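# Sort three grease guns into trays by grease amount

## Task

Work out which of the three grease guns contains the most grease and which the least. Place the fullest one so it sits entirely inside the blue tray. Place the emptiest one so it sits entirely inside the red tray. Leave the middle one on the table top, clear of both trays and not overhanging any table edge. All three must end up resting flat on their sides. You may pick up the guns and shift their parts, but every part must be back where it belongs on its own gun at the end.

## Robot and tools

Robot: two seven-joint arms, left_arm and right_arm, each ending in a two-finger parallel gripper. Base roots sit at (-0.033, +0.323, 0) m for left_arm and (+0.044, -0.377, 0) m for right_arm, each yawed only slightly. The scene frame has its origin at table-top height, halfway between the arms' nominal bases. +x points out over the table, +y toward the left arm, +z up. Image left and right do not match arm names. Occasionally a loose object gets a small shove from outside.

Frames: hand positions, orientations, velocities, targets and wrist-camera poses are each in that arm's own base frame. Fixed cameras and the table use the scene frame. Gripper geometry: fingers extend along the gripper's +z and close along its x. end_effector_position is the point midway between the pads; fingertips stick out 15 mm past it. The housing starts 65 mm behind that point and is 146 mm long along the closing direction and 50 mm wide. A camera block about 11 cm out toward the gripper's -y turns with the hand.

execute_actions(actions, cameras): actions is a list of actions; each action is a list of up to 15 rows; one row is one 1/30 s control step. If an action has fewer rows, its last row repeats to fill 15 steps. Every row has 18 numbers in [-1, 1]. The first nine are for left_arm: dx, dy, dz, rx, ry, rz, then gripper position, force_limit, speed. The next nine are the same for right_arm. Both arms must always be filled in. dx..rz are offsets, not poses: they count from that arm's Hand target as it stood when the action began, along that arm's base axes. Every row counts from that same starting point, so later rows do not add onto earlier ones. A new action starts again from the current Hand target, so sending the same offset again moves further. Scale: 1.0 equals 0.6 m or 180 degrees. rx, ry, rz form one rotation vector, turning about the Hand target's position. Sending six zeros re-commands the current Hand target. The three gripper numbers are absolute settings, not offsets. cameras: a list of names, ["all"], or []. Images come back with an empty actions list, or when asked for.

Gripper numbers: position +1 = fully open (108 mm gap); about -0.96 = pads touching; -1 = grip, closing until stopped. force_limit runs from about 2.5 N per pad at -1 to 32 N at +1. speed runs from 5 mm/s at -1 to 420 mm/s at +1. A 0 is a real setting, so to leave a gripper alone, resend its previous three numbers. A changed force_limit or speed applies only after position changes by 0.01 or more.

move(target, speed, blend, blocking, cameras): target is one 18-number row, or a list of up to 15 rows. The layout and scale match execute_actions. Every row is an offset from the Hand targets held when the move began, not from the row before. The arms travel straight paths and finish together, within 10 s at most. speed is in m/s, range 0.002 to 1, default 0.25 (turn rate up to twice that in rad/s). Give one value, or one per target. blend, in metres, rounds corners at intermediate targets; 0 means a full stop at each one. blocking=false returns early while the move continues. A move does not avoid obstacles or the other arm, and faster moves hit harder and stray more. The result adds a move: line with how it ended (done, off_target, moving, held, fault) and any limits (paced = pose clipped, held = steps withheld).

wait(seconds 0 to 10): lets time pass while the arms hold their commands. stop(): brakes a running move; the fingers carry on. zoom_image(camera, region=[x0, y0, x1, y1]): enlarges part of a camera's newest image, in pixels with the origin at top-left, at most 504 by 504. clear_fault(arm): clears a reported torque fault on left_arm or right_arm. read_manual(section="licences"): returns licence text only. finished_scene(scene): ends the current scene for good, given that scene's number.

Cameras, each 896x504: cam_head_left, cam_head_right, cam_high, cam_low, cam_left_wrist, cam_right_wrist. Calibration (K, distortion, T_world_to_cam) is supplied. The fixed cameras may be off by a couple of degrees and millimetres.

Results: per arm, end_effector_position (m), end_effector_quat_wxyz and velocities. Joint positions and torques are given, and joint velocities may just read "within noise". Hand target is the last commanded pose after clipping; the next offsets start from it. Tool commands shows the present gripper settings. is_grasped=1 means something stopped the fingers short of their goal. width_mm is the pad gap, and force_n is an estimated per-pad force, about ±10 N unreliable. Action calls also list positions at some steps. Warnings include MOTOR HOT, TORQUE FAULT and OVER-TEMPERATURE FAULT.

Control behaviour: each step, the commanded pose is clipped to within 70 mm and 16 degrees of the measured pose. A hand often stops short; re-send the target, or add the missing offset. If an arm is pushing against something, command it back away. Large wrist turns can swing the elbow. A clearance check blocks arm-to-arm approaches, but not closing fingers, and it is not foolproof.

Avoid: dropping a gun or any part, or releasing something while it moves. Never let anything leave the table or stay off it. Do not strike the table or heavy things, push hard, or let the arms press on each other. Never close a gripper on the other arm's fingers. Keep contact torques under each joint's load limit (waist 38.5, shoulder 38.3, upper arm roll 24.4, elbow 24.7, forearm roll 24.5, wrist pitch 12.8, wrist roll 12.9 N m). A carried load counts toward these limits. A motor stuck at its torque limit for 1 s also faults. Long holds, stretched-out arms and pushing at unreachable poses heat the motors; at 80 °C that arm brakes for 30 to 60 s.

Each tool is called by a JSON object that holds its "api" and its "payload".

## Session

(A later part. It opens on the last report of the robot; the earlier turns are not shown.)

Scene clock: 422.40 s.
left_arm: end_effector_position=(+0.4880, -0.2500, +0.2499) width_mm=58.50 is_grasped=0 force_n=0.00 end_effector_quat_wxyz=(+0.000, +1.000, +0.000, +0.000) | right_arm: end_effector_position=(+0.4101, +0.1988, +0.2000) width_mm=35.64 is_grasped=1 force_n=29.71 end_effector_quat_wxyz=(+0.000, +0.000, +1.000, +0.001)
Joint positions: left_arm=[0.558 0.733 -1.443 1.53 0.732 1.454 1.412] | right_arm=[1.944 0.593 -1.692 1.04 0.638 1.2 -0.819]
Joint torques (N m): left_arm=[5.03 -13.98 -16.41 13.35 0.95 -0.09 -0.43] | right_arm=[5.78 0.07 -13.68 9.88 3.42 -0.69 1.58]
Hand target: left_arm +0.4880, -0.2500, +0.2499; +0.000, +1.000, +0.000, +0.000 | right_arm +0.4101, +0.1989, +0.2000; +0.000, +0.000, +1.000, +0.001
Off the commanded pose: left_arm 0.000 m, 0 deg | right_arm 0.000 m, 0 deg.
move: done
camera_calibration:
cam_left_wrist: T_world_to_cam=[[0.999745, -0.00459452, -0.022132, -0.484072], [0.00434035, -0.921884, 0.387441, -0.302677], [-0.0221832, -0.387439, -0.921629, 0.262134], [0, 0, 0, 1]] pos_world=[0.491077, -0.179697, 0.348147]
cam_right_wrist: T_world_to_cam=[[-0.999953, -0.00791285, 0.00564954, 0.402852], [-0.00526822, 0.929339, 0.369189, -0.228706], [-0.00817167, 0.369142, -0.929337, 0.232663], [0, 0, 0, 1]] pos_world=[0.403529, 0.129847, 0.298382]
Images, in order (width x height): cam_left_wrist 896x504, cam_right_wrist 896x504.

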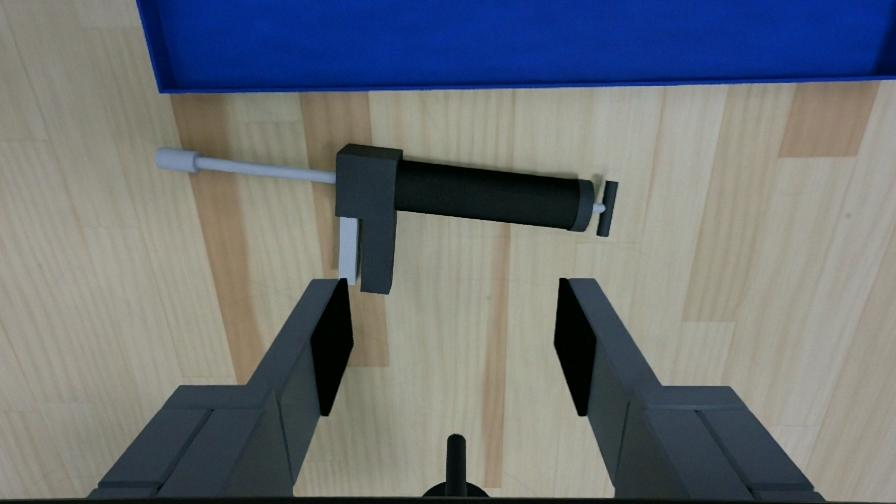

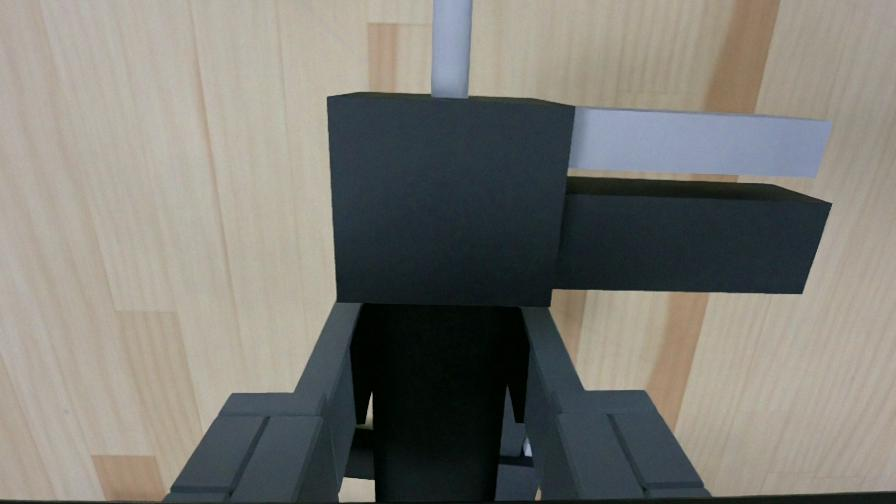

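{"api": "move", "payload": {"target": [[0.0028,-0.1,-0.0833,0,0,0,0.1,0,-0.5,0,0,0,0,0,0,-1,0.6,-0.8],[0.0028,-0.1592,-0.0833,0,0,0,0.1,0,-0.5,0,0,0,0,0,0,-1,0.6,-0.8],[0.0028,-0.1592,-0.0833,0,0,0,-1,0,-0.8,0,0,0,0,0,0,-1,0.6,-0.8],[0.0028,-0.1342,-0.0833,0,0,0,-1,0,-0.8,0,0,0,0,0,0,-1,0.6,-0.8]], "speed": [0.2,0.1,0.1,0.03], "blend": [0.01,0,0,0], "cameras": ["cam_left_wrist","cam_right_wrist"]}}

Scene clock: 442.70 s.
left_arm: end_effector_position=(+0.4897, -0.3306, +0.1999) width_mm=8.23 is_grasped=1 force_n=26.85 end_effector_quat_wxyz=(+0.000, +1.000, +0.000, +0.000) | right_arm: end_effector_position=(+0.4102, +0.1989, +0.2000) width_mm=35.64 is_grasped=1 force_n=34.82 end_effector_quat_wxyz=(+0.001, +0.000, +1.000, +0.001)
Joint positions: left_arm=[0.264 0.848 -1.29 1.645 0.819 1.411 1.293] | right_arm=[1.944 0.593 -1.692 1.04 0.638 1.2 -0.819]
Joint torques (N m): left_arm=[18.89 -44.07 -12.69 8.27 1.35 -0.76 0.87] | right_arm=[-7.82 -0.85 -13.82 10.74 -5.3 -0.98 -0.66]
Hand target: left_arm +0.4897, -0.3305, +0.1999; +0.000, +1.000, +0.000, +0.000 | right_arm +0.4101, +0.1989, +0.2000; +0.000, +0.000, +1.000, +0.001
Off the commanded pose: left_arm 0.000 m, 0 deg | right_arm 0.000 m, 0 deg.
move: done
camera_calibration:
cam_left_wrist: T_world_to_cam=[[0.999745, -0.00459452, -0.022132, -0.487149], [0.00434035, -0.921884, 0.387441, -0.357616], [-0.0221832, -0.387439, -0.921629, 0.184861], [0, 0, 0, 1]] pos_world=[0.492677, -0.260297, 0.298147]
cam_right_wrist: T_world_to_cam=[[-0.999953, -0.00802592, 0.00538887, 0.402946], [-0.00546879, 0.929304, 0.369276, -0.228738], [-0.00797167, 0.369229, -0.929304, 0.232522], [0, 0, 0, 1]] pos_world=[0.40353, 0.129947, 0.29838]
Images, in order (width x height): cam_left_wrist 896x504, cam_right_wrist 896x504.

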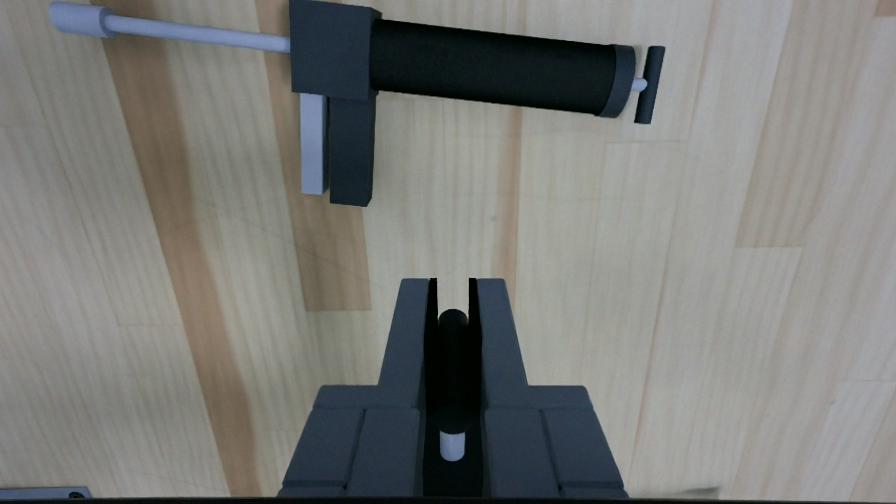

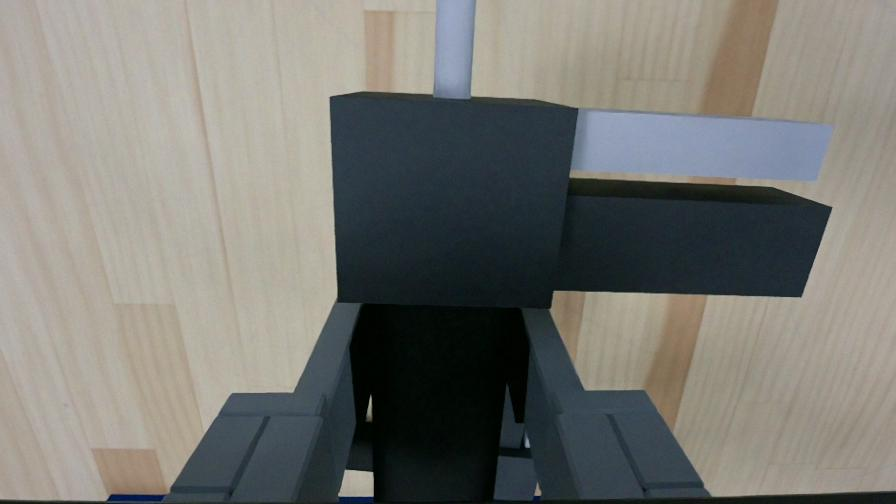

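{"api": "move", "payload": {"target": [[0,0.05,0,0,0,0,-1,0,-0.8,0,0,0,0,0,0,-1,0.6,-0.8]], "speed": [0.03], "cameras": ["cam_left_wrist","cam_right_wrist"]}}

{"api": "zoom_image", "payload": {"camera": "cam_left_wrist", "region": [350, 260, 560, 504]}}

Scene clock: 472.03 s.
left_arm: end_effector_position=(+0.4897, -0.3005, +0.1999) width_mm=8.23 is_grasped=1 force_n=26.88 end_effector_quat_wxyz=(+0.000, +1.000, +0.000, +0.000) | right_arm: end_effector_position=(+0.4101, +0.1989, +0.2000) width_mm=35.64 is_grasped=1 force_n=34.44 end_effector_quat_wxyz=(+0.000, +0.000, +1.000, +0.001)
Joint positions: left_arm=[0.376 0.82 -1.329 1.56 0.807 1.387 1.32] | right_arm=[1.944 0.593 -1.692 1.04 0.638 1.2 -0.819]
Joint torques (N m): left_arm=[21.82 -41.56 -10.66 8.34 1.92 -0.26 0.92] | right_arm=[-10.34 -6.07 -14.69 10.89 -6.33 0.05 -1.31]
Hand target: left_arm +0.4897, -0.3005, +0.1999; +0.000, +1.000, +0.000, +0.000 | right_arm +0.4101, +0.1989, +0.2000; +0.000, +0.000, +1.000, +0.001
Off the commanded pose: left_arm 0.000 m, 0 deg | right_arm 0.000 m, 0 deg.
move: done
camera_calibration:
cam_left_wrist: T_world_to_cam=[[0.999745, -0.00459452, -0.022132, -0.487011], [0.00434035, -0.921884, 0.387441, -0.32996], [-0.0221832, -0.387439, -0.921629, 0.196484], [0, 0, 0, 1]] pos_world=[0.492677, -0.230297, 0.298147]
cam_right_wrist: T_world_to_cam=[[-0.999952, -0.00800584, 0.0056128, 0.402875], [-0.00536821, 0.929339, 0.36919, -0.228665], [-0.00817186, 0.369142, -0.929337, 0.232663], [0, 0, 0, 1]] pos_world=[0.403529, 0.129847, 0.298382]
Images, in order (width x height): cam_left_wrist 896x504, cam_right_wrist 896x504.

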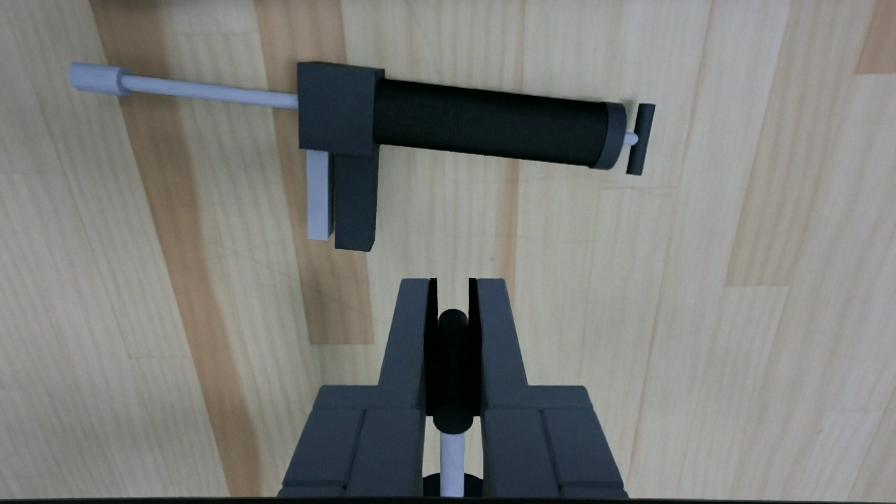

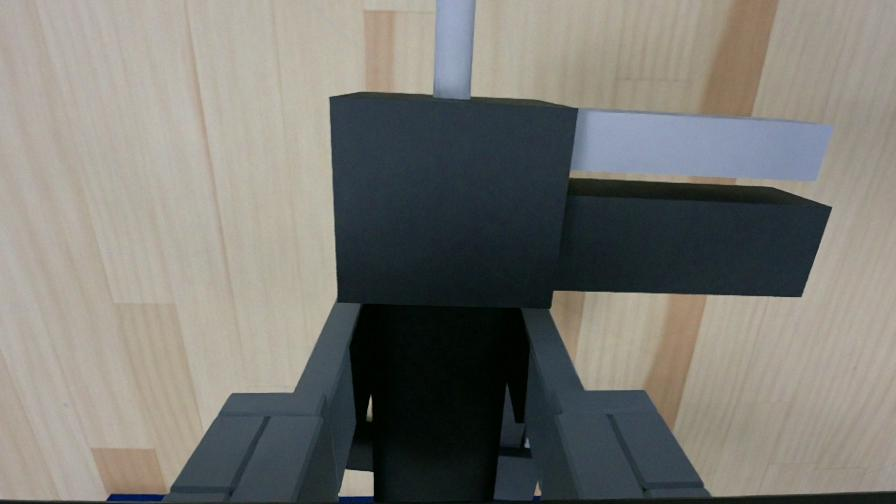

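Scaled by 2.066 from the camera's 896x504 image, which has a finer 1280x720 frame.

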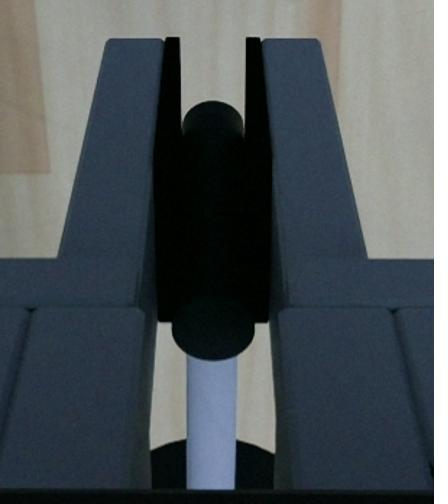

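{"api": "move", "payload": {"target": [[0,0.05,0,0,0,0,-1,0,-0.8,0,0,0,0,0,0,-1,0.6,-0.8]], "speed": [0.03], "cameras": ["cam_left_wrist","cam_right_wrist"]}}

Scene clock: 481.33 s.
left_arm: end_effector_position=(+0.4897, -0.2706, +0.1999) width_mm=8.23 is_grasped=1 force_n=26.90 end_effector_quat_wxyz=(+0.000, +1.000, +0.000, +0.000) | right_arm: end_effector_position=(+0.4101, +0.1989, +0.2000) width_mm=35.64 is_grasped=1 force_n=34.33 end_effector_quat_wxyz=(+0.000, +0.000, +1.000, +0.001)
Joint positions: left_arm=[0.486 0.798 -1.369 1.486 0.798 1.367 1.353] | right_arm=[1.944 0.593 -1.692 1.04 0.638 1.2 -0.819]
Joint torques (N m): left_arm=[24.87 -39.03 -8.26 8.53 2.8 0.26 1.1] | right_arm=[-10.76 -7.5 -15.98 5.71 -1.76 -0.69 -1.35]
Hand target: left_arm +0.4897, -0.2705, +0.1999; +0.000, +1.000, +0.000, +0.000 | right_arm +0.4101, +0.1989, +0.2000; +0.000, +0.000, +1.000, +0.001
Off the commanded pose: left_arm 0.000 m, 0 deg | right_arm 0.000 m, 0 deg.
move: done
camera_calibration:
cam_left_wrist: T_world_to_cam=[[0.999745, -0.00459452, -0.022132, -0.486873], [0.00434035, -0.921884, 0.387441, -0.302303], [-0.0221832, -0.387439, -0.921629, 0.208107], [0, 0, 0, 1]] pos_world=[0.492677, -0.200297, 0.298147]
cam_right_wrist: T_world_to_cam=[[-0.999952, -0.00800584, 0.0056128, 0.402875], [-0.00536821, 0.929339, 0.36919, -0.228665], [-0.00817186, 0.369142, -0.929337, 0.232663], [0, 0, 0, 1]] pos_world=[0.403529, 0.129847, 0.298382]
Images, in order (width x height): cam_left_wrist 896x504, cam_right_wrist 896x504.

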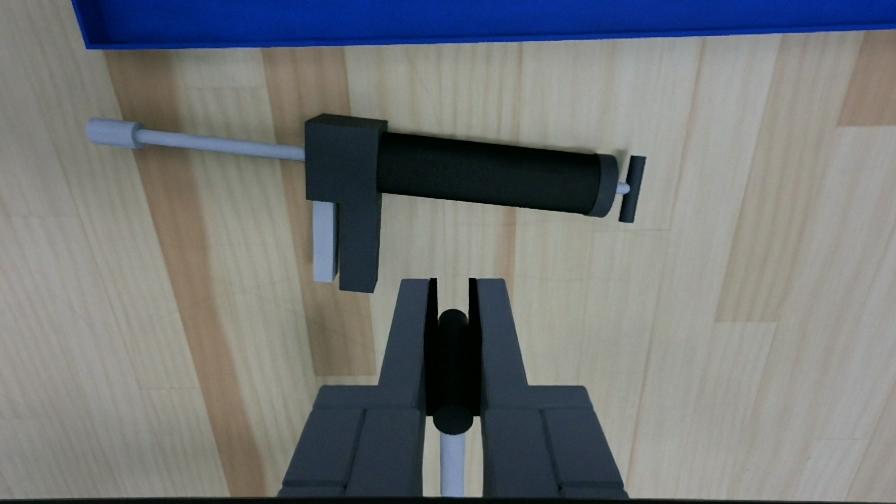

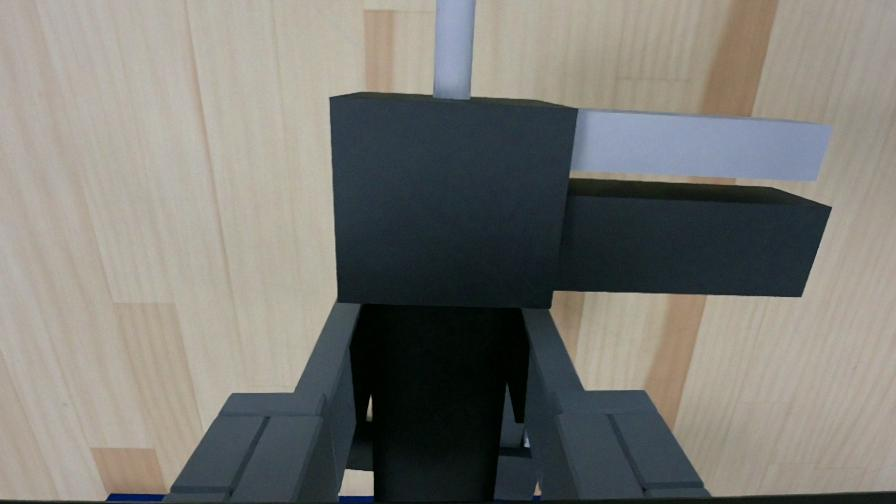

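{"api": "move", "payload": {"target": [[0,-0.05,0,0,0,0,-1,0,-0.8,0,0,0,0,0,0,-1,0.6,-0.8]], "speed": [0.04], "cameras": []}}

Scene clock: 502.10 s.
left_arm: end_effector_position=(+0.4897, -0.3005, +0.1999) width_mm=8.23 is_grasped=1 force_n=26.85 end_effector_quat_wxyz=(+0.000, +1.000, +0.000, +0.000) | right_arm: end_effector_position=(+0.4101, +0.1989, +0.1999) width_mm=35.64 is_grasped=1 force_n=34.78 end_effector_quat_wxyz=(+0.000, +0.000, +1.000, +0.001)
Joint positions: left_arm=[0.376 0.819 -1.328 1.56 0.806 1.386 1.321] | right_arm=[1.944 0.593 -1.692 1.04 0.638 1.2 -0.819]
Joint torques (N m): left_arm=[4.04 -18.46 -5.5 14.7 7.27 2.85 -1.3] | right_arm=[-11.36 -8.53 -17.14 6.3 -1.75 -1.47 -1.26]
Hand target: left_arm +0.4897, -0.3005, +0.1999; +0.000, +1.000, +0.000, +0.000 | right_arm +0.4101, +0.1989, +0.2000; +0.000, +0.000, +1.000, +0.001
Off the commanded pose: left_arm 0.000 m, 0 deg | right_arm 0.000 m, 0 deg.
move: done
No camera images: "cameras" was empty.

{"api": "move", "payload": {"target": [[0,-0.0783,0,0,0,0,-1,0,-0.8,0,0,0,0,0,0,-1,0.6,-0.8],[0,-0.0783,0,0,0,0,0.1,0,-0.5,0,0,0,0,0,0,-1,0.6,-0.8],[0,0.1,0,0,0,0,0.1,0,-0.5,0,0,0,0,0,0,-1,0.6,-0.8],[-0.0667,0.25,0.1667,0,0,0,0.1,0,-0.5,0.1313,0.0595,-0.0833,0,0,0.3956,-1,0.6,-0.8],[-0.0667,0.25,0.1667,0,0,0,0.1,0,-0.5,0.1313,0.0595,-0.2883,0,0,0.3956,-1,0.6,-0.8],[-0.0667,0.25,0.1667,0,0,0,0.1,0,-0.5,0.1313,0.0595,-0.2883,0,0,0.3956,0.1,0.6,-0.6]], "speed": [0.05,0.1,0.2,0.4,0.1,0.1], "cameras": ["cam_left_wrist","cam_right_wrist"]}}

Scene clock: 567.93 s.
left_arm: end_effector_position=(+0.4497, -0.1505, +0.2999) width_mm=58.50 is_grasped=0 force_n=0.00 end_effector_quat_wxyz=(+0.000, +1.000, +0.000, +0.000) | right_arm: end_effector_position=(+0.4890, +0.2346, +0.0270) width_mm=58.49 is_grasped=0 force_n=0.00 end_effector_quat_wxyz=(+0.000, -0.582, +0.813, +0.001)
Joint positions: left_arm=[1.067 0.663 -1.789 1.335 0.646 1.515 1.538] | right_arm=[1.24 0.775 -0.893 1.248 0.793 0.874 -2.092]
Joint torques (N m): left_arm=[5.69 -5.39 -17.39 7.95 1.14 -1.28 0.56] | right_arm=[-4.96 -13.37 -6.33 11.02 2.36 -2.44 -0.72]
Hand target: left_arm +0.4497, -0.1505, +0.2999; +0.000, +1.000, +0.000, +0.000 | right_arm +0.4889, +0.2346, +0.0270; +0.000, -0.582, +0.813, +0.001
Off the commanded pose: left_arm 0.000 m, 0 deg | right_arm 0.000 m, 0 deg.
move: done
camera_calibration:
cam_left_wrist: T_world_to_cam=[[0.999744, -0.00459353, -0.0221324, -0.444118], [0.00434142, -0.921884, 0.387441, -0.230248], [-0.0221832, -0.387439, -0.921629, 0.345875], [0, 0, 0, 1]] pos_world=[0.452677, -0.0802968, 0.398147]
cam_right_wrist: T_world_to_cam=[[-0.314547, -0.949226, 0.00547009, 0.368581], [-0.881619, 0.29427, 0.368988, 0.379879], [-0.351863, 0.111242, -0.929418, 0.287996], [0, 0, 0, 1]] pos_world=[0.55218, 0.206042, 0.125481]
Images, in order (width x height): cam_left_wrist 896x504, cam_right_wrist 896x504.

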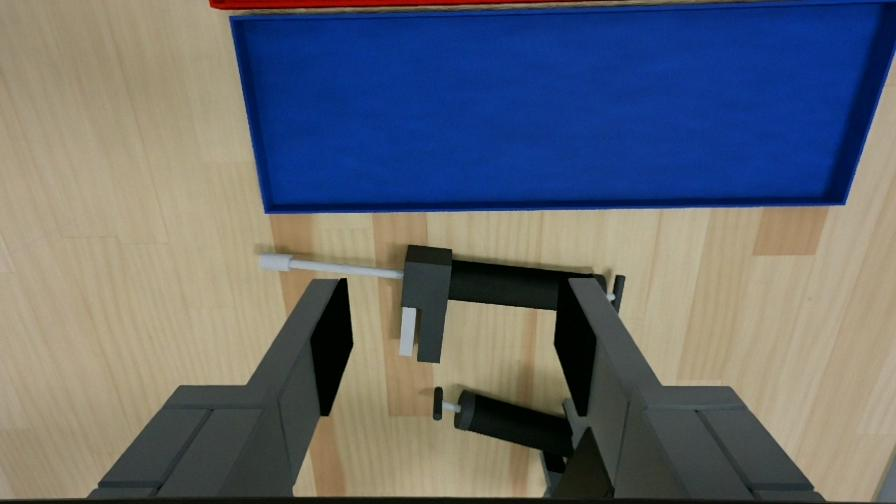

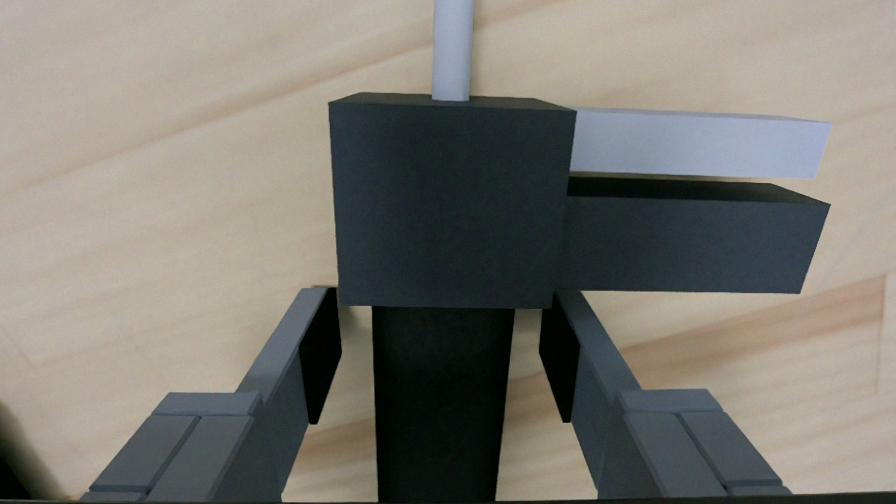

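{"api": "move", "payload": {"target": [[0,0,0,0,0,0,0.1,0,-0.5,0,0,0.1717,0,0,0,0.1,0.6,-0.6],[0,0,0,0,0,0,0.1,0,-0.5,-0.0922,-0.311,0.1,0,0,0.1306,0.31,0.6,-0.5],[0,0,0,0,0,0,0.1,0,-0.5,-0.0922,-0.311,-0.0017,0,0,0.1306,0.31,0.6,-0.6],[0,0,0,0,0,0,0.1,0,-0.5,-0.0922,-0.311,-0.0017,0,0,0.1306,-1,0.6,-0.7],[0,0,0,0,0,0,0.1,0,-0.5,-0.0922,-0.311,0.12,0,0,0.1306,-1,0.6,-0.7]], "speed": [0.3,0.3,0.1,0.1,0.12], "blend": [0.02,0,0,0,0], "cameras": ["cam_right_wrist"]}}

Scene clock: 591.53 s.
left_arm: end_effector_position=(+0.4497, -0.1505, +0.2999) width_mm=58.50 is_grasped=0 force_n=0.00 end_effector_quat_wxyz=(+0.000, +1.000, +0.000, +0.000) | right_arm: end_effector_position=(+0.4335, +0.0480, +0.0990) width_mm=35.34 is_grasped=1 force_n=33.54 end_effector_quat_wxyz=(+0.000, +0.735, -0.678, -0.001)
Joint positions: left_arm=[1.067 0.663 -1.789 1.335 0.646 1.515 1.538] | right_arm=[1.349 0.273 -1.251 0.815 0.38 0.765 -2.61]
Joint torques (N m): left_arm=[0.25 -6.55 -16.94 8 0.18 -2.43 -0.61] | right_arm=[5.47 -15.33 -7.25 10.88 -2.87 -4.21 1.59]
Hand target: left_arm +0.4497, -0.1505, +0.2999; +0.000, +1.000, +0.000, +0.000 | right_arm +0.4336, +0.0480, +0.0990; +0.000, +0.736, -0.678, -0.001
Off the commanded pose: left_arm 0.000 m, 0 deg | right_arm 0.000 m, 0 deg.
move: done
camera_calibration:
cam_right_wrist: T_world_to_cam=[[0.0900972, -0.995918, 0.00553443, 0.000389769], [-0.925582, -0.0816801, 0.369631, 0.396325], [-0.36767, -0.0384253, -0.929162, 0.369986], [0, 0, 0, 1]] pos_world=[0.502829, 0.0469768, 0.19728]
Images, in order (width x height): cam_right_wrist 896x504.

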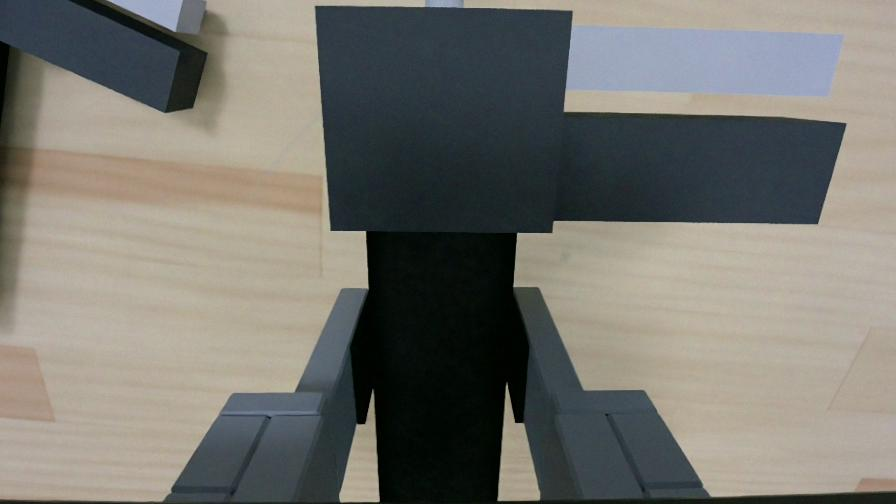

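{"api": "move", "payload": {"target": [[0,0,0,0,0,0,0.1,0,-0.5,0.0653,0.3202,0.01,0,0,-0.1306,-1,0.6,-0.7],[0,0,0,0,0,0,0.1,0,-0.5,0.0653,0.3202,0.085,0,0,-0.1306,-1,0.6,-0.7]], "speed": [0.3,0.1], "cameras": ["cam_left_wrist"]}}

Scene clock: 601.43 s.
left_arm: end_effector_position=(+0.4497, -0.1505, +0.2999) width_mm=58.50 is_grasped=0 force_n=0.00 end_effector_quat_wxyz=(+0.000, +1.000, +0.000, +0.000) | right_arm: end_effector_position=(+0.4727, +0.2401, +0.1499) width_mm=35.34 is_grasped=1 force_n=33.51 end_effector_quat_wxyz=(+0.000, -0.582, +0.813, +0.001)
Joint positions: left_arm=[1.067 0.663 -1.789 1.335 0.646 1.515 1.538] | right_arm=[1.417 0.528 -1.094 1.253 0.541 1.059 -1.928]
Joint torques (N m): left_arm=[-2.08 -7.08 -17.02 8.5 -0.56 -2.24 -0.74] | right_arm=[5.75 -25.7 -12.02 19.65 -2.97 -0.6 1.63]
Hand target: left_arm +0.4497, -0.1505, +0.2999; +0.000, +1.000, +0.000, +0.000 | right_arm +0.4728, +0.2401, +0.1500; +0.000, -0.582, +0.813, +0.001
Off the commanded pose: left_arm 0.000 m, 0 deg | right_arm 0.000 m, 0 deg.
move: done
camera_calibration:
cam_left_wrist: T_world_to_cam=[[0.999745, -0.00459452, -0.022132, -0.444119], [0.00434035, -0.921884, 0.387441, -0.230248], [-0.0221832, -0.387439, -0.921629, 0.345875], [0, 0, 0, 1]] pos_world=[0.452677, -0.0802968, 0.398147]
Images, in order (width x height): cam_left_wrist 896x504.

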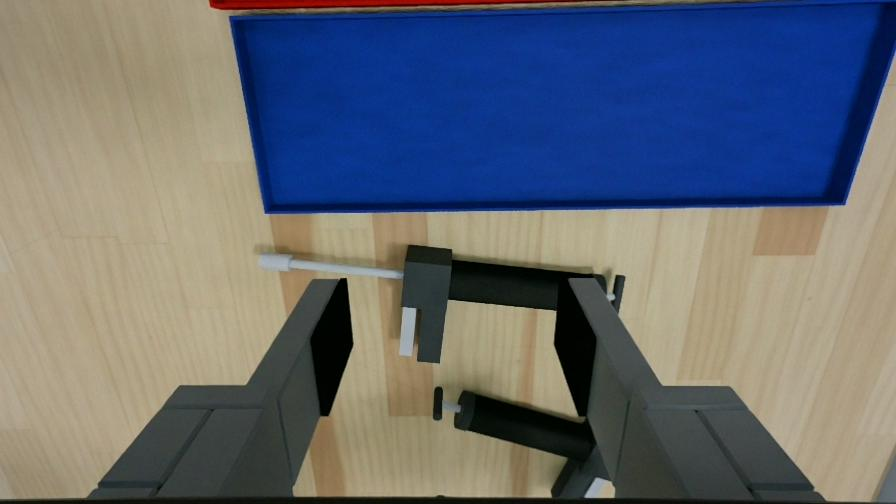

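{"api": "move", "payload": {"target": [[0,0,0,0,0,0,-1,0,-0.3,-0.1045,-0.0687,0.0833,0,0,-0.3956,-1,0.6,-0.7],[0.0083,-0.2,-0.1248,0,0,0,-1,0,-0.3,-0.1045,-0.0687,0.0833,0,0,-0.3956,-1,0.6,-0.7],[0.0083,-0.3058,-0.1248,0,0,0,-1,0,-0.3,-0.1045,-0.0687,0.0833,0,0,-0.3956,-1,0.6,-0.7],[0.07,-0.3058,-0.1248,0,0,0,-1,0,-0.3,-0.1045,-0.0687,0.0833,0,0,-0.3956,-1,0.6,-0.7],[0.07,-0.22,-0.07,0,0,0,-1,0,-0.3,-0.1045,-0.0687,0.0833,0,0,-0.3956,-1,0.6,-0.7]], "speed": [0.35,0.2,0.1,0.05,0.15], "blend": [0.01,0.01,0,0,0], "cameras": ["cam_left_wrist"]}}

Scene clock: 633.10 s.
left_arm: end_effector_position=(+0.4916, -0.2825, +0.2579) width_mm=0.00 is_grasped=0 force_n=29.44 end_effector_quat_wxyz=(+0.000, +1.000, +0.000, +0.000) | right_arm: end_effector_position=(+0.4101, +0.1989, +0.2000) width_mm=35.34 is_grasped=1 force_n=33.45 end_effector_quat_wxyz=(+0.000, +0.000, +1.000, +0.001)
Joint positions: left_arm=[0.408 0.725 -1.354 1.638 0.708 1.479 1.401] | right_arm=[1.96 0.535 -1.683 1.034 0.584 1.169 -0.779]
Joint torques (N m): left_arm=[4.3 -36.92 -17.7 7.14 -1.55 -0.92 0.91] | right_arm=[3.3 0.58 -12.75 11.08 3.27 -3.3 -0.46]
Hand target: left_arm +0.4917, -0.2825, +0.2579; +0.000, +1.000, +0.000, +0.000 | right_arm +0.4101, +0.1989, +0.2000; +0.000, +0.000, +1.000, +0.001
Off the commanded pose: left_arm 0.000 m, 0 deg | right_arm 0.000 m, 0 deg.
move: done; blend cut to 0 m at target 1
camera_calibration:
cam_left_wrist: T_world_to_cam=[[0.99974, -0.00466689, -0.0223172, -0.487591], [0.00434039, -0.921971, 0.387235, -0.33579], [-0.022383, -0.387231, -0.921711, 0.257129], [0, 0, 0, 1]] pos_world=[0.494677, -0.212296, 0.356146]
Images, in order (width x height): cam_left_wrist 896x504.

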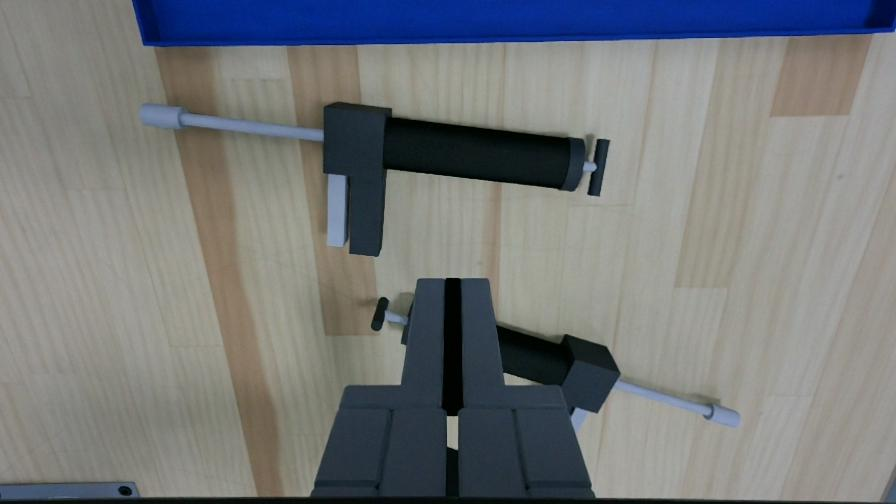

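{"api": "move", "payload": {"target": [[-0.003,0.06,-0.05,0,0,0,0.1,0,-0.3,0,0,0,0,0,0,-1,0.6,-0.7]], "speed": [0.2], "cameras": ["cam_left_wrist"]}}

{"api": "zoom_image", "payload": {"camera": "cam_left_wrist", "region": [330, 340, 580, 504]}}

Scene clock: 640.07 s.
left_arm: end_effector_position=(+0.4899, -0.2466, +0.2280) width_mm=58.50 is_grasped=0 force_n=0.00 end_effector_quat_wxyz=(+0.000, +1.000, +0.000, +0.000) | right_arm: end_effector_position=(+0.4101, +0.1989, +0.2000) width_mm=35.34 is_grasped=1 force_n=33.45 end_effector_quat_wxyz=(+0.000, +0.000, +1.000, +0.001)
Joint positions: left_arm=[0.564 0.718 -1.393 1.48 0.719 1.385 1.424] | right_arm=[1.96 0.535 -1.683 1.034 0.584 1.169 -0.779]
Joint torques (N m): left_arm=[4.87 -34.68 -18.2 7.06 2.85 -3.08 0.97] | right_arm=[-1.39 0.65 -12.66 13.03 3.27 -3.27 -0.48]
Hand target: left_arm +0.4899, -0.2465, +0.2279; +0.000, +1.000, +0.000, +0.000 | right_arm +0.4101, +0.1989, +0.2000; +0.000, +0.000, +1.000, +0.001
Off the commanded pose: left_arm 0.000 m, 0 deg | right_arm 0.000 m, 0 deg.
move: done
camera_calibration:
cam_left_wrist: T_world_to_cam=[[0.999745, -0.00459526, -0.0221317, -0.486341], [0.00433954, -0.921884, 0.387441, -0.291066], [-0.0221832, -0.387438, -0.921629, 0.243308], [0, 0, 0, 1]] pos_world=[0.492877, -0.176297, 0.326247]
Images, in order (width x height): cam_left_wrist 896x504.

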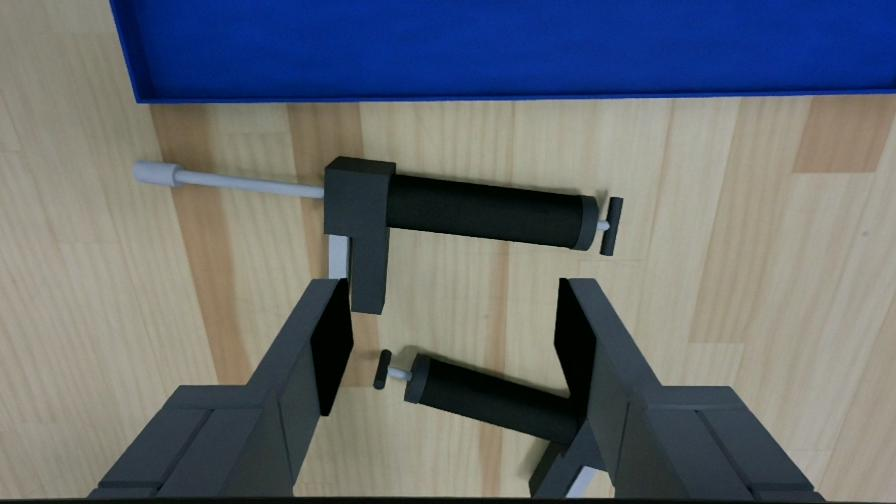

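Scaled by 2.016 from the camera's 896x504 image, which has a finer 1280x720 frame.

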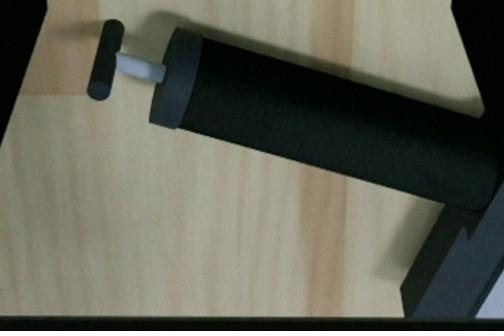

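{"api": "move", "payload": {"target": [[0,0.09,0.05,0,0,0,0.1,0,-0.3,0,0,0,0,0,0,-1,0.6,-0.7]], "speed": [0.25], "cameras": ["cam_left_wrist"]}}

{"api": "zoom_image", "payload": {"camera": "cam_left_wrist", "region": [350, 370, 560, 504]}}

Scene clock: 648.93 s.
left_arm: end_effector_position=(+0.4898, -0.1925, +0.2579) width_mm=58.50 is_grasped=0 force_n=0.00 end_effector_quat_wxyz=(+0.000, +1.000, +0.000, +0.000) | right_arm: end_effector_position=(+0.4101, +0.1989, +0.2000) width_mm=35.34 is_grasped=1 force_n=33.45 end_effector_quat_wxyz=(+0.000, +0.000, +1.000, +0.001)
Joint positions: left_arm=[0.76 0.664 -1.498 1.443 0.671 1.425 1.523] | right_arm=[1.96 0.535 -1.683 1.034 0.584 1.169 -0.779]
Joint torques (N m): left_arm=[4.43 -29.57 -17.72 7.87 -1.78 -0.46 0.96] | right_arm=[-1.23 0.68 -12.57 14.63 3.38 -3.29 -0.65]
Hand target: left_arm +0.4899, -0.1925, +0.2579; +0.000, +1.000, +0.000, +0.000 | right_arm +0.4101, +0.1989, +0.2000; +0.000, +0.000, +1.000, +0.001
Off the commanded pose: left_arm 0.000 m, 0 deg | right_arm 0.000 m, 0 deg.
move: done
camera_calibration:
cam_left_wrist: T_world_to_cam=[[0.999742, -0.00463016, -0.0222241, -0.485401], [0.00434025, -0.921935, 0.38732, -0.252831], [-0.0222825, -0.387317, -0.921677, 0.291867], [0, 0, 0, 1]] pos_world=[0.492877, -0.122296, 0.356146]
Images, in order (width x height): cam_left_wrist 896x504.

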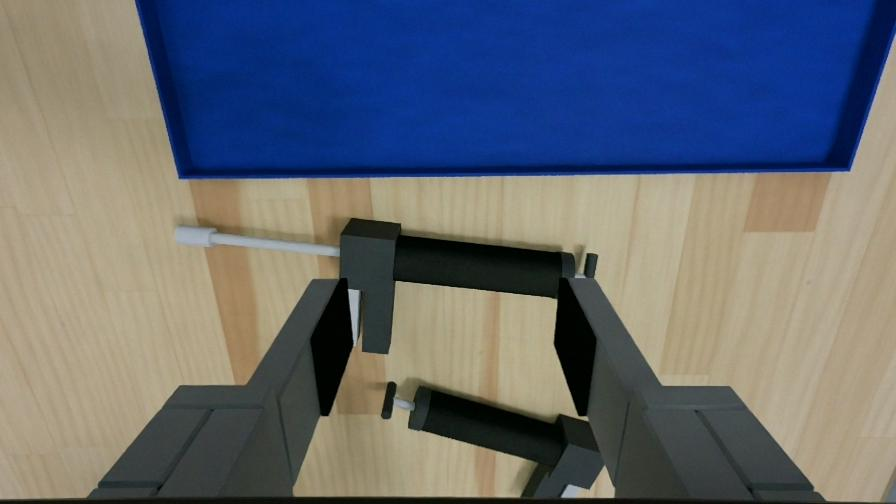

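Scaled by 2.400 from the camera's 896x504 image, which has a finer 1280x720 frame.

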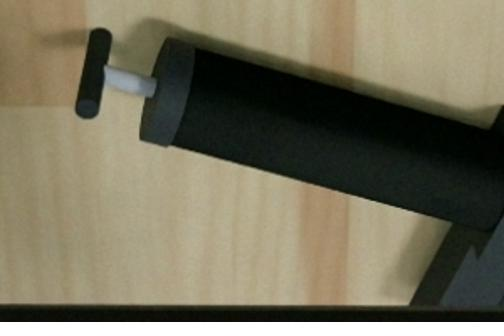

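{"api": "move", "payload": {"target": [[0,-0.13,-0.0967,0,0,0,0.1,0,-0.3,0,0,0,0,0,0,-1,0.6,-0.7],[0,-0.2283,-0.0967,0,0,0,0.1,0,-0.3,0,0,0,0,0,0,-1,0.6,-0.7],[0,-0.2283,-0.0967,0,0,0,-1,0,-0.7,0,0,0,0,0,0,-1,0.6,-0.7],[0,-0.2117,-0.0967,0,0,0,-1,0,-0.7,0,0,0,0,0,0,-1,0.6,-0.7]], "speed": [0.25,0.12,0.1,0.02], "blend": [0.01,0,0,0], "cameras": ["cam_left_wrist"]}}

{"api": "zoom_image", "payload": {"camera": "cam_left_wrist", "region": [350, 260, 560, 504]}}

Scene clock: 678.97 s.
left_arm: end_effector_position=(+0.4899, -0.3196, +0.1999) width_mm=0.00 is_grasped=0 force_n=29.51 end_effector_quat_wxyz=(+0.000, +1.000, +0.000, +0.000) | right_arm: end_effector_position=(+0.4101, +0.1989, +0.2000) width_mm=35.34 is_grasped=1 force_n=33.45 end_effector_quat_wxyz=(+0.000, +0.000, +1.000, +0.001)
Joint positions: left_arm=[0.295 0.809 -1.27 1.61 0.781 1.382 1.319] | right_arm=[1.96 0.535 -1.683 1.034 0.584 1.169 -0.779]
Joint torques (N m): left_arm=[5.82 -41.77 -19.14 6.79 -1.41 -2.97 0.67] | right_arm=[-1.3 0.48 -12.6 17.33 3.2 -3.31 -0.55]
Hand target: left_arm +0.4899, -0.3196, +0.1999; +0.000, +1.000, +0.000, +0.000 | right_arm +0.4101, +0.1989, +0.2000; +0.000, +0.000, +1.000, +0.001
Off the commanded pose: left_arm 0.000 m, 0 deg | right_arm 0.000 m, 0 deg.
move: done
camera_calibration:
cam_left_wrist: T_world_to_cam=[[0.999745, -0.00459452, -0.022132, -0.487298], [0.00434035, -0.921884, 0.387441, -0.347476], [-0.0221832, -0.387439, -0.921629, 0.189127], [0, 0, 0, 1]] pos_world=[0.492877, -0.249297, 0.298147]
Images, in order (width x height): cam_left_wrist 896x504.

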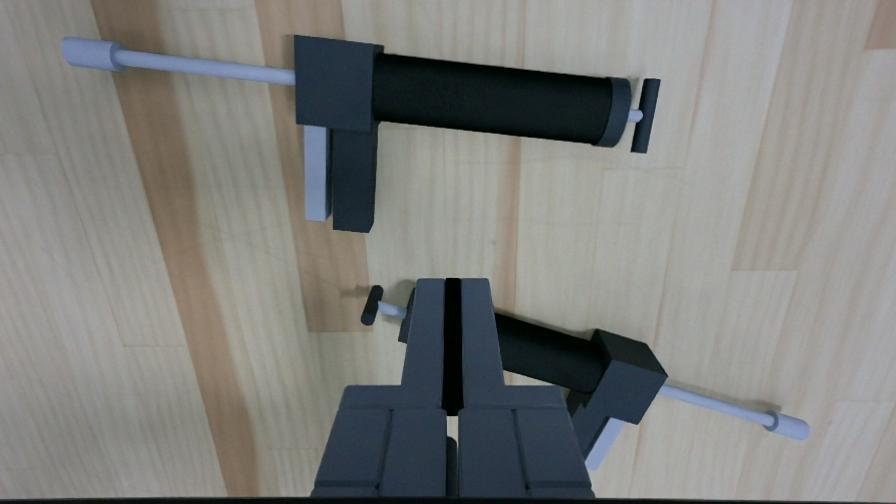

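Scaled by 2.066 from the camera's 896x504 image, which has a finer 1280x720 frame.

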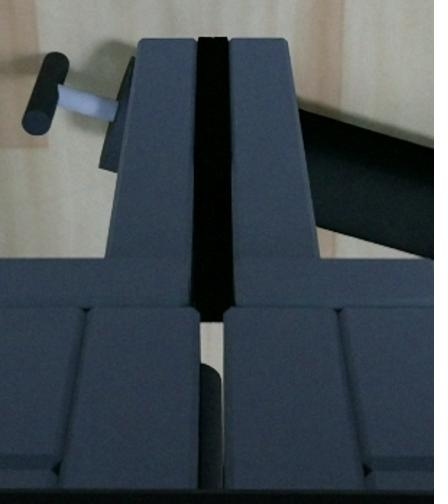

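{"api": "move", "payload": {"target": [[0,0.03,0,0,0,0,0.1,0,-0.3,0,0,0,0,0,0,-1,0.6,-0.7],[0,-0.0633,0,0,0,0,0.1,0,-0.3,0,0,0,0,0,0,-1,0.6,-0.7],[0,-0.0633,0,0,0,0,-1,0,-0.7,0,0,0,0,0,0,-1,0.6,-0.7],[0,-0.0467,0,0,0,0,-1,0,-0.7,0,0,0,0,0,0,-1,0.6,-0.7]], "speed": [0.1,0.12,0.1,0.02], "blend": [0,0,0,0], "cameras": ["cam_left_wrist"]}}

{"api": "zoom_image", "payload": {"camera": "cam_left_wrist", "region": [350, 260, 560, 504]}}

Scene clock: 697.70 s.
left_arm: end_effector_position=(+0.4899, -0.3476, +0.1999) width_mm=0.00 is_grasped=0 force_n=32.66 end_effector_quat_wxyz=(+0.000, +1.000, +0.000, +0.000) | right_arm: end_effector_position=(+0.4101, +0.1989, +0.2000) width_mm=35.34 is_grasped=1 force_n=33.45 end_effector_quat_wxyz=(+0.000, +0.000, +1.000, +0.001)
Joint positions: left_arm=[0.189 0.842 -1.236 1.696 0.795 1.409 1.295] | right_arm=[1.96 0.535 -1.683 1.034 0.584 1.169 -0.779]
Joint torques (N m): left_arm=[6.15 -44.27 -19.23 6.62 -1.2 -3.08 0.5] | right_arm=[-1.56 0.66 -12.51 17.12 3.04 -3.26 -0.47]
Hand target: left_arm +0.4899, -0.3476, +0.1999; +0.000, +1.000, +0.000, +0.000 | right_arm +0.4101, +0.1989, +0.2000; +0.000, +0.000, +1.000, +0.001
Off the commanded pose: left_arm 0.000 m, 0 deg | right_arm 0.000 m, 0 deg.
move: done
camera_calibration:
cam_left_wrist: T_world_to_cam=[[0.999745, -0.00459452, -0.022132, -0.487427], [0.00434035, -0.921884, 0.387441, -0.373289], [-0.0221832, -0.387439, -0.921629, 0.178279], [0, 0, 0, 1]] pos_world=[0.492877, -0.277297, 0.298147]
Images, in order (width x height): cam_left_wrist 896x504.

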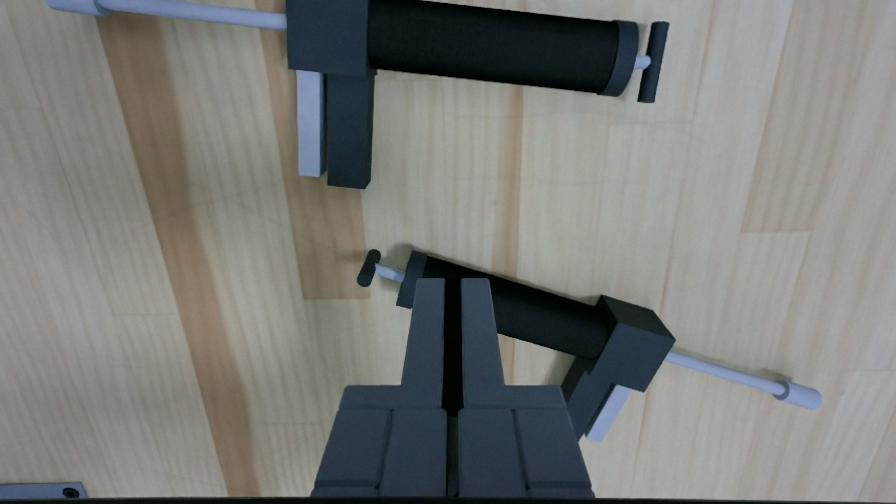

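Scaled by 2.066 from the camera's 896x504 image, which has a finer 1280x720 frame.

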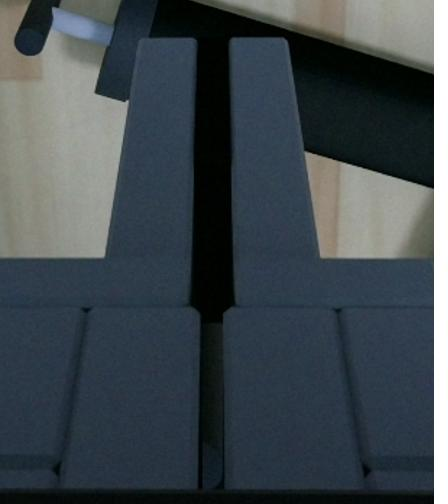

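{"api": "move", "payload": {"target": [[0,0.0667,0,0,0,0,0.1,0,-0.3,0,0,0,0,0,0,-1,0.6,-0.7],[0,0.1627,0.2167,0,0,0,0.1,0,-0.3,0,0,0,0,0,0,-1,0.6,-0.7]], "speed": [0.2,0.3], "blend": [0.02,0], "cameras": ["cam_left_wrist"]}}

{"api": "zoom_image", "payload": {"camera": "cam_left_wrist", "region": [350, 300, 560, 504]}}

Scene clock: 709.57 s.
left_arm: end_effector_position=(+0.4899, -0.2499, +0.3299) width_mm=58.50 is_grasped=0 force_n=0.00 end_effector_quat_wxyz=(+0.000, +1.000, +0.000, +0.000) | right_arm: end_effector_position=(+0.4101, +0.1989, +0.2000) width_mm=35.34 is_grasped=1 force_n=33.45 end_effector_quat_wxyz=(+0.000, +0.000, +1.000, +0.001)
Joint positions: left_arm=[0.468 0.643 -1.413 1.757 0.635 1.626 1.491] | right_arm=[1.96 0.535 -1.683 1.034 0.584 1.169 -0.779]
Joint torques (N m): left_arm=[-5.28 -36.33 -12.32 13.97 0.27 0.34 0.9] | right_arm=[-1.39 0.22 -12.51 17.3 2.9 -3.44 -0.56]
Hand target: left_arm +0.4899, -0.2500, +0.3299; +0.000, +1.000, +0.000, +0.000 | right_arm +0.4101, +0.1989, +0.2000; +0.000, +0.000, +1.000, +0.001
Off the commanded pose: left_arm 0.000 m, 0 deg | right_arm 0.000 m, 0 deg.
move: done
camera_calibration:
cam_left_wrist: T_world_to_cam=[[0.999742, -0.00454326, -0.0222624, -0.484034], [0.00444019, -0.921849, 0.387524, -0.333759], [-0.0222832, -0.387523, -0.921591, 0.335921], [0, 0, 0, 1]] pos_world=[0.492877, -0.179697, 0.428146]
Images, in order (width x height): cam_left_wrist 896x504.

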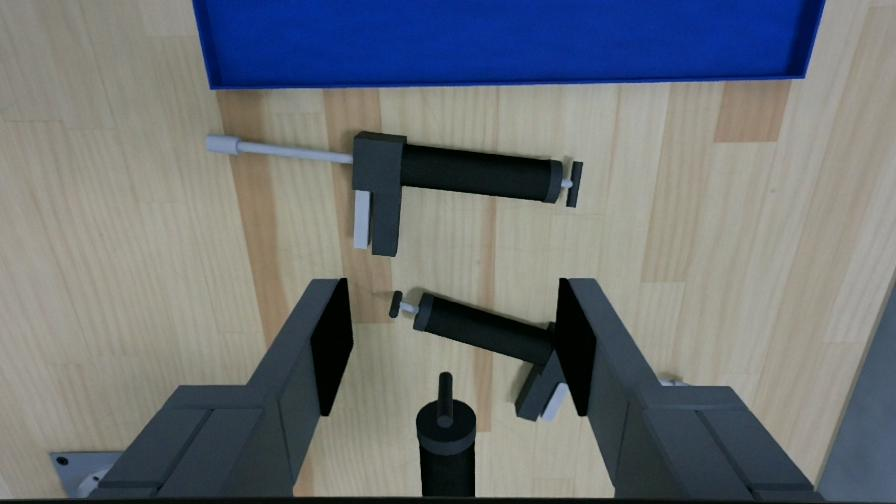

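Scaled by 2.400 from the camera's 896x504 image, which has a finer 1280x720 frame.

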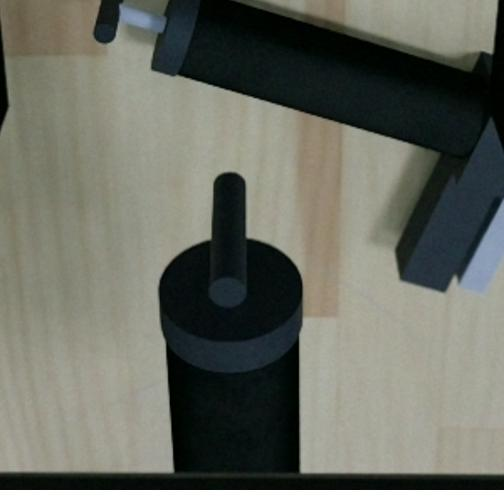

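{"api": "move", "payload": {"target": [[-0.005,-0.1,-0.2167,0,0,0,0.1,0,-0.3,0,0,0,0,0,0,-1,0.6,-0.7],[-0.005,-0.2033,-0.2167,0,0,0,0.1,0,-0.3,0,0,0,0,0,0,-1,0.6,-0.7],[-0.005,-0.2033,-0.2167,0,0,0,-1,0,-0.7,0,0,0,0,0,0,-1,0.6,-0.7],[-0.005,-0.1867,-0.2167,0,0,0,-1,0,-0.7,0,0,0,0,0,0,-1,0.6,-0.7]], "speed": [0.3,0.12,0.1,0.02], "blend": [0.02,0,0,0], "cameras": ["cam_left_wrist"]}}

{"api": "zoom_image", "payload": {"camera": "cam_left_wrist", "region": [350, 260, 560, 504]}}

Scene clock: 734.10 s.
left_arm: end_effector_position=(+0.4869, -0.3620, +0.1999) width_mm=8.18 is_grasped=1 force_n=29.95 end_effector_quat_wxyz=(+0.000, +1.000, +0.000, +0.000) | right_arm: end_effector_position=(+0.4101, +0.1989, +0.2000) width_mm=35.34 is_grasped=1 force_n=34.05 end_effector_quat_wxyz=(+0.000, +0.000, +1.000, +0.001)
Joint positions: left_arm=[0.14 0.851 -1.218 1.73 0.796 1.418 1.281] | right_arm=[1.96 0.535 -1.683 1.034 0.584 1.169 -0.779]
Joint torques (N m): left_arm=[8.68 -44.9 -17.37 6.74 -1.25 -2.73 0.48] | right_arm=[-1.6 0.43 -12.42 17.32 2.03 -3.27 -0.5]
Hand target: left_arm +0.4869, -0.3620, +0.1999; +0.000, +1.000, +0.000, +0.000 | right_arm +0.4101, +0.1989, +0.2000; +0.000, +0.000, +1.000, +0.001
Off the commanded pose: left_arm 0.000 m, 0 deg | right_arm 0.000 m, 0 deg.
move: done
camera_calibration:
cam_left_wrist: T_world_to_cam=[[0.999745, -0.00459452, -0.022132, -0.484494], [0.00434035, -0.921884, 0.387441, -0.386551], [-0.0221832, -0.387439, -0.921629, 0.172633], [0, 0, 0, 1]] pos_world=[0.489877, -0.291697, 0.298147]
Images, in order (width x height): cam_left_wrist 896x504.

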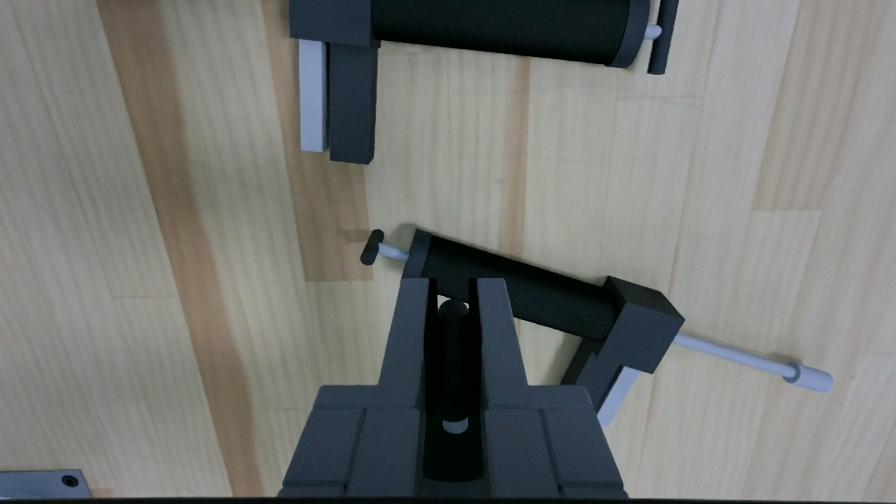

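Scaled by 2.066 from the camera's 896x504 image, which has a finer 1280x720 frame.

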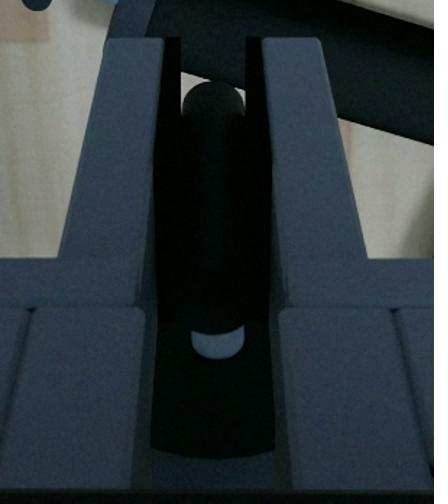

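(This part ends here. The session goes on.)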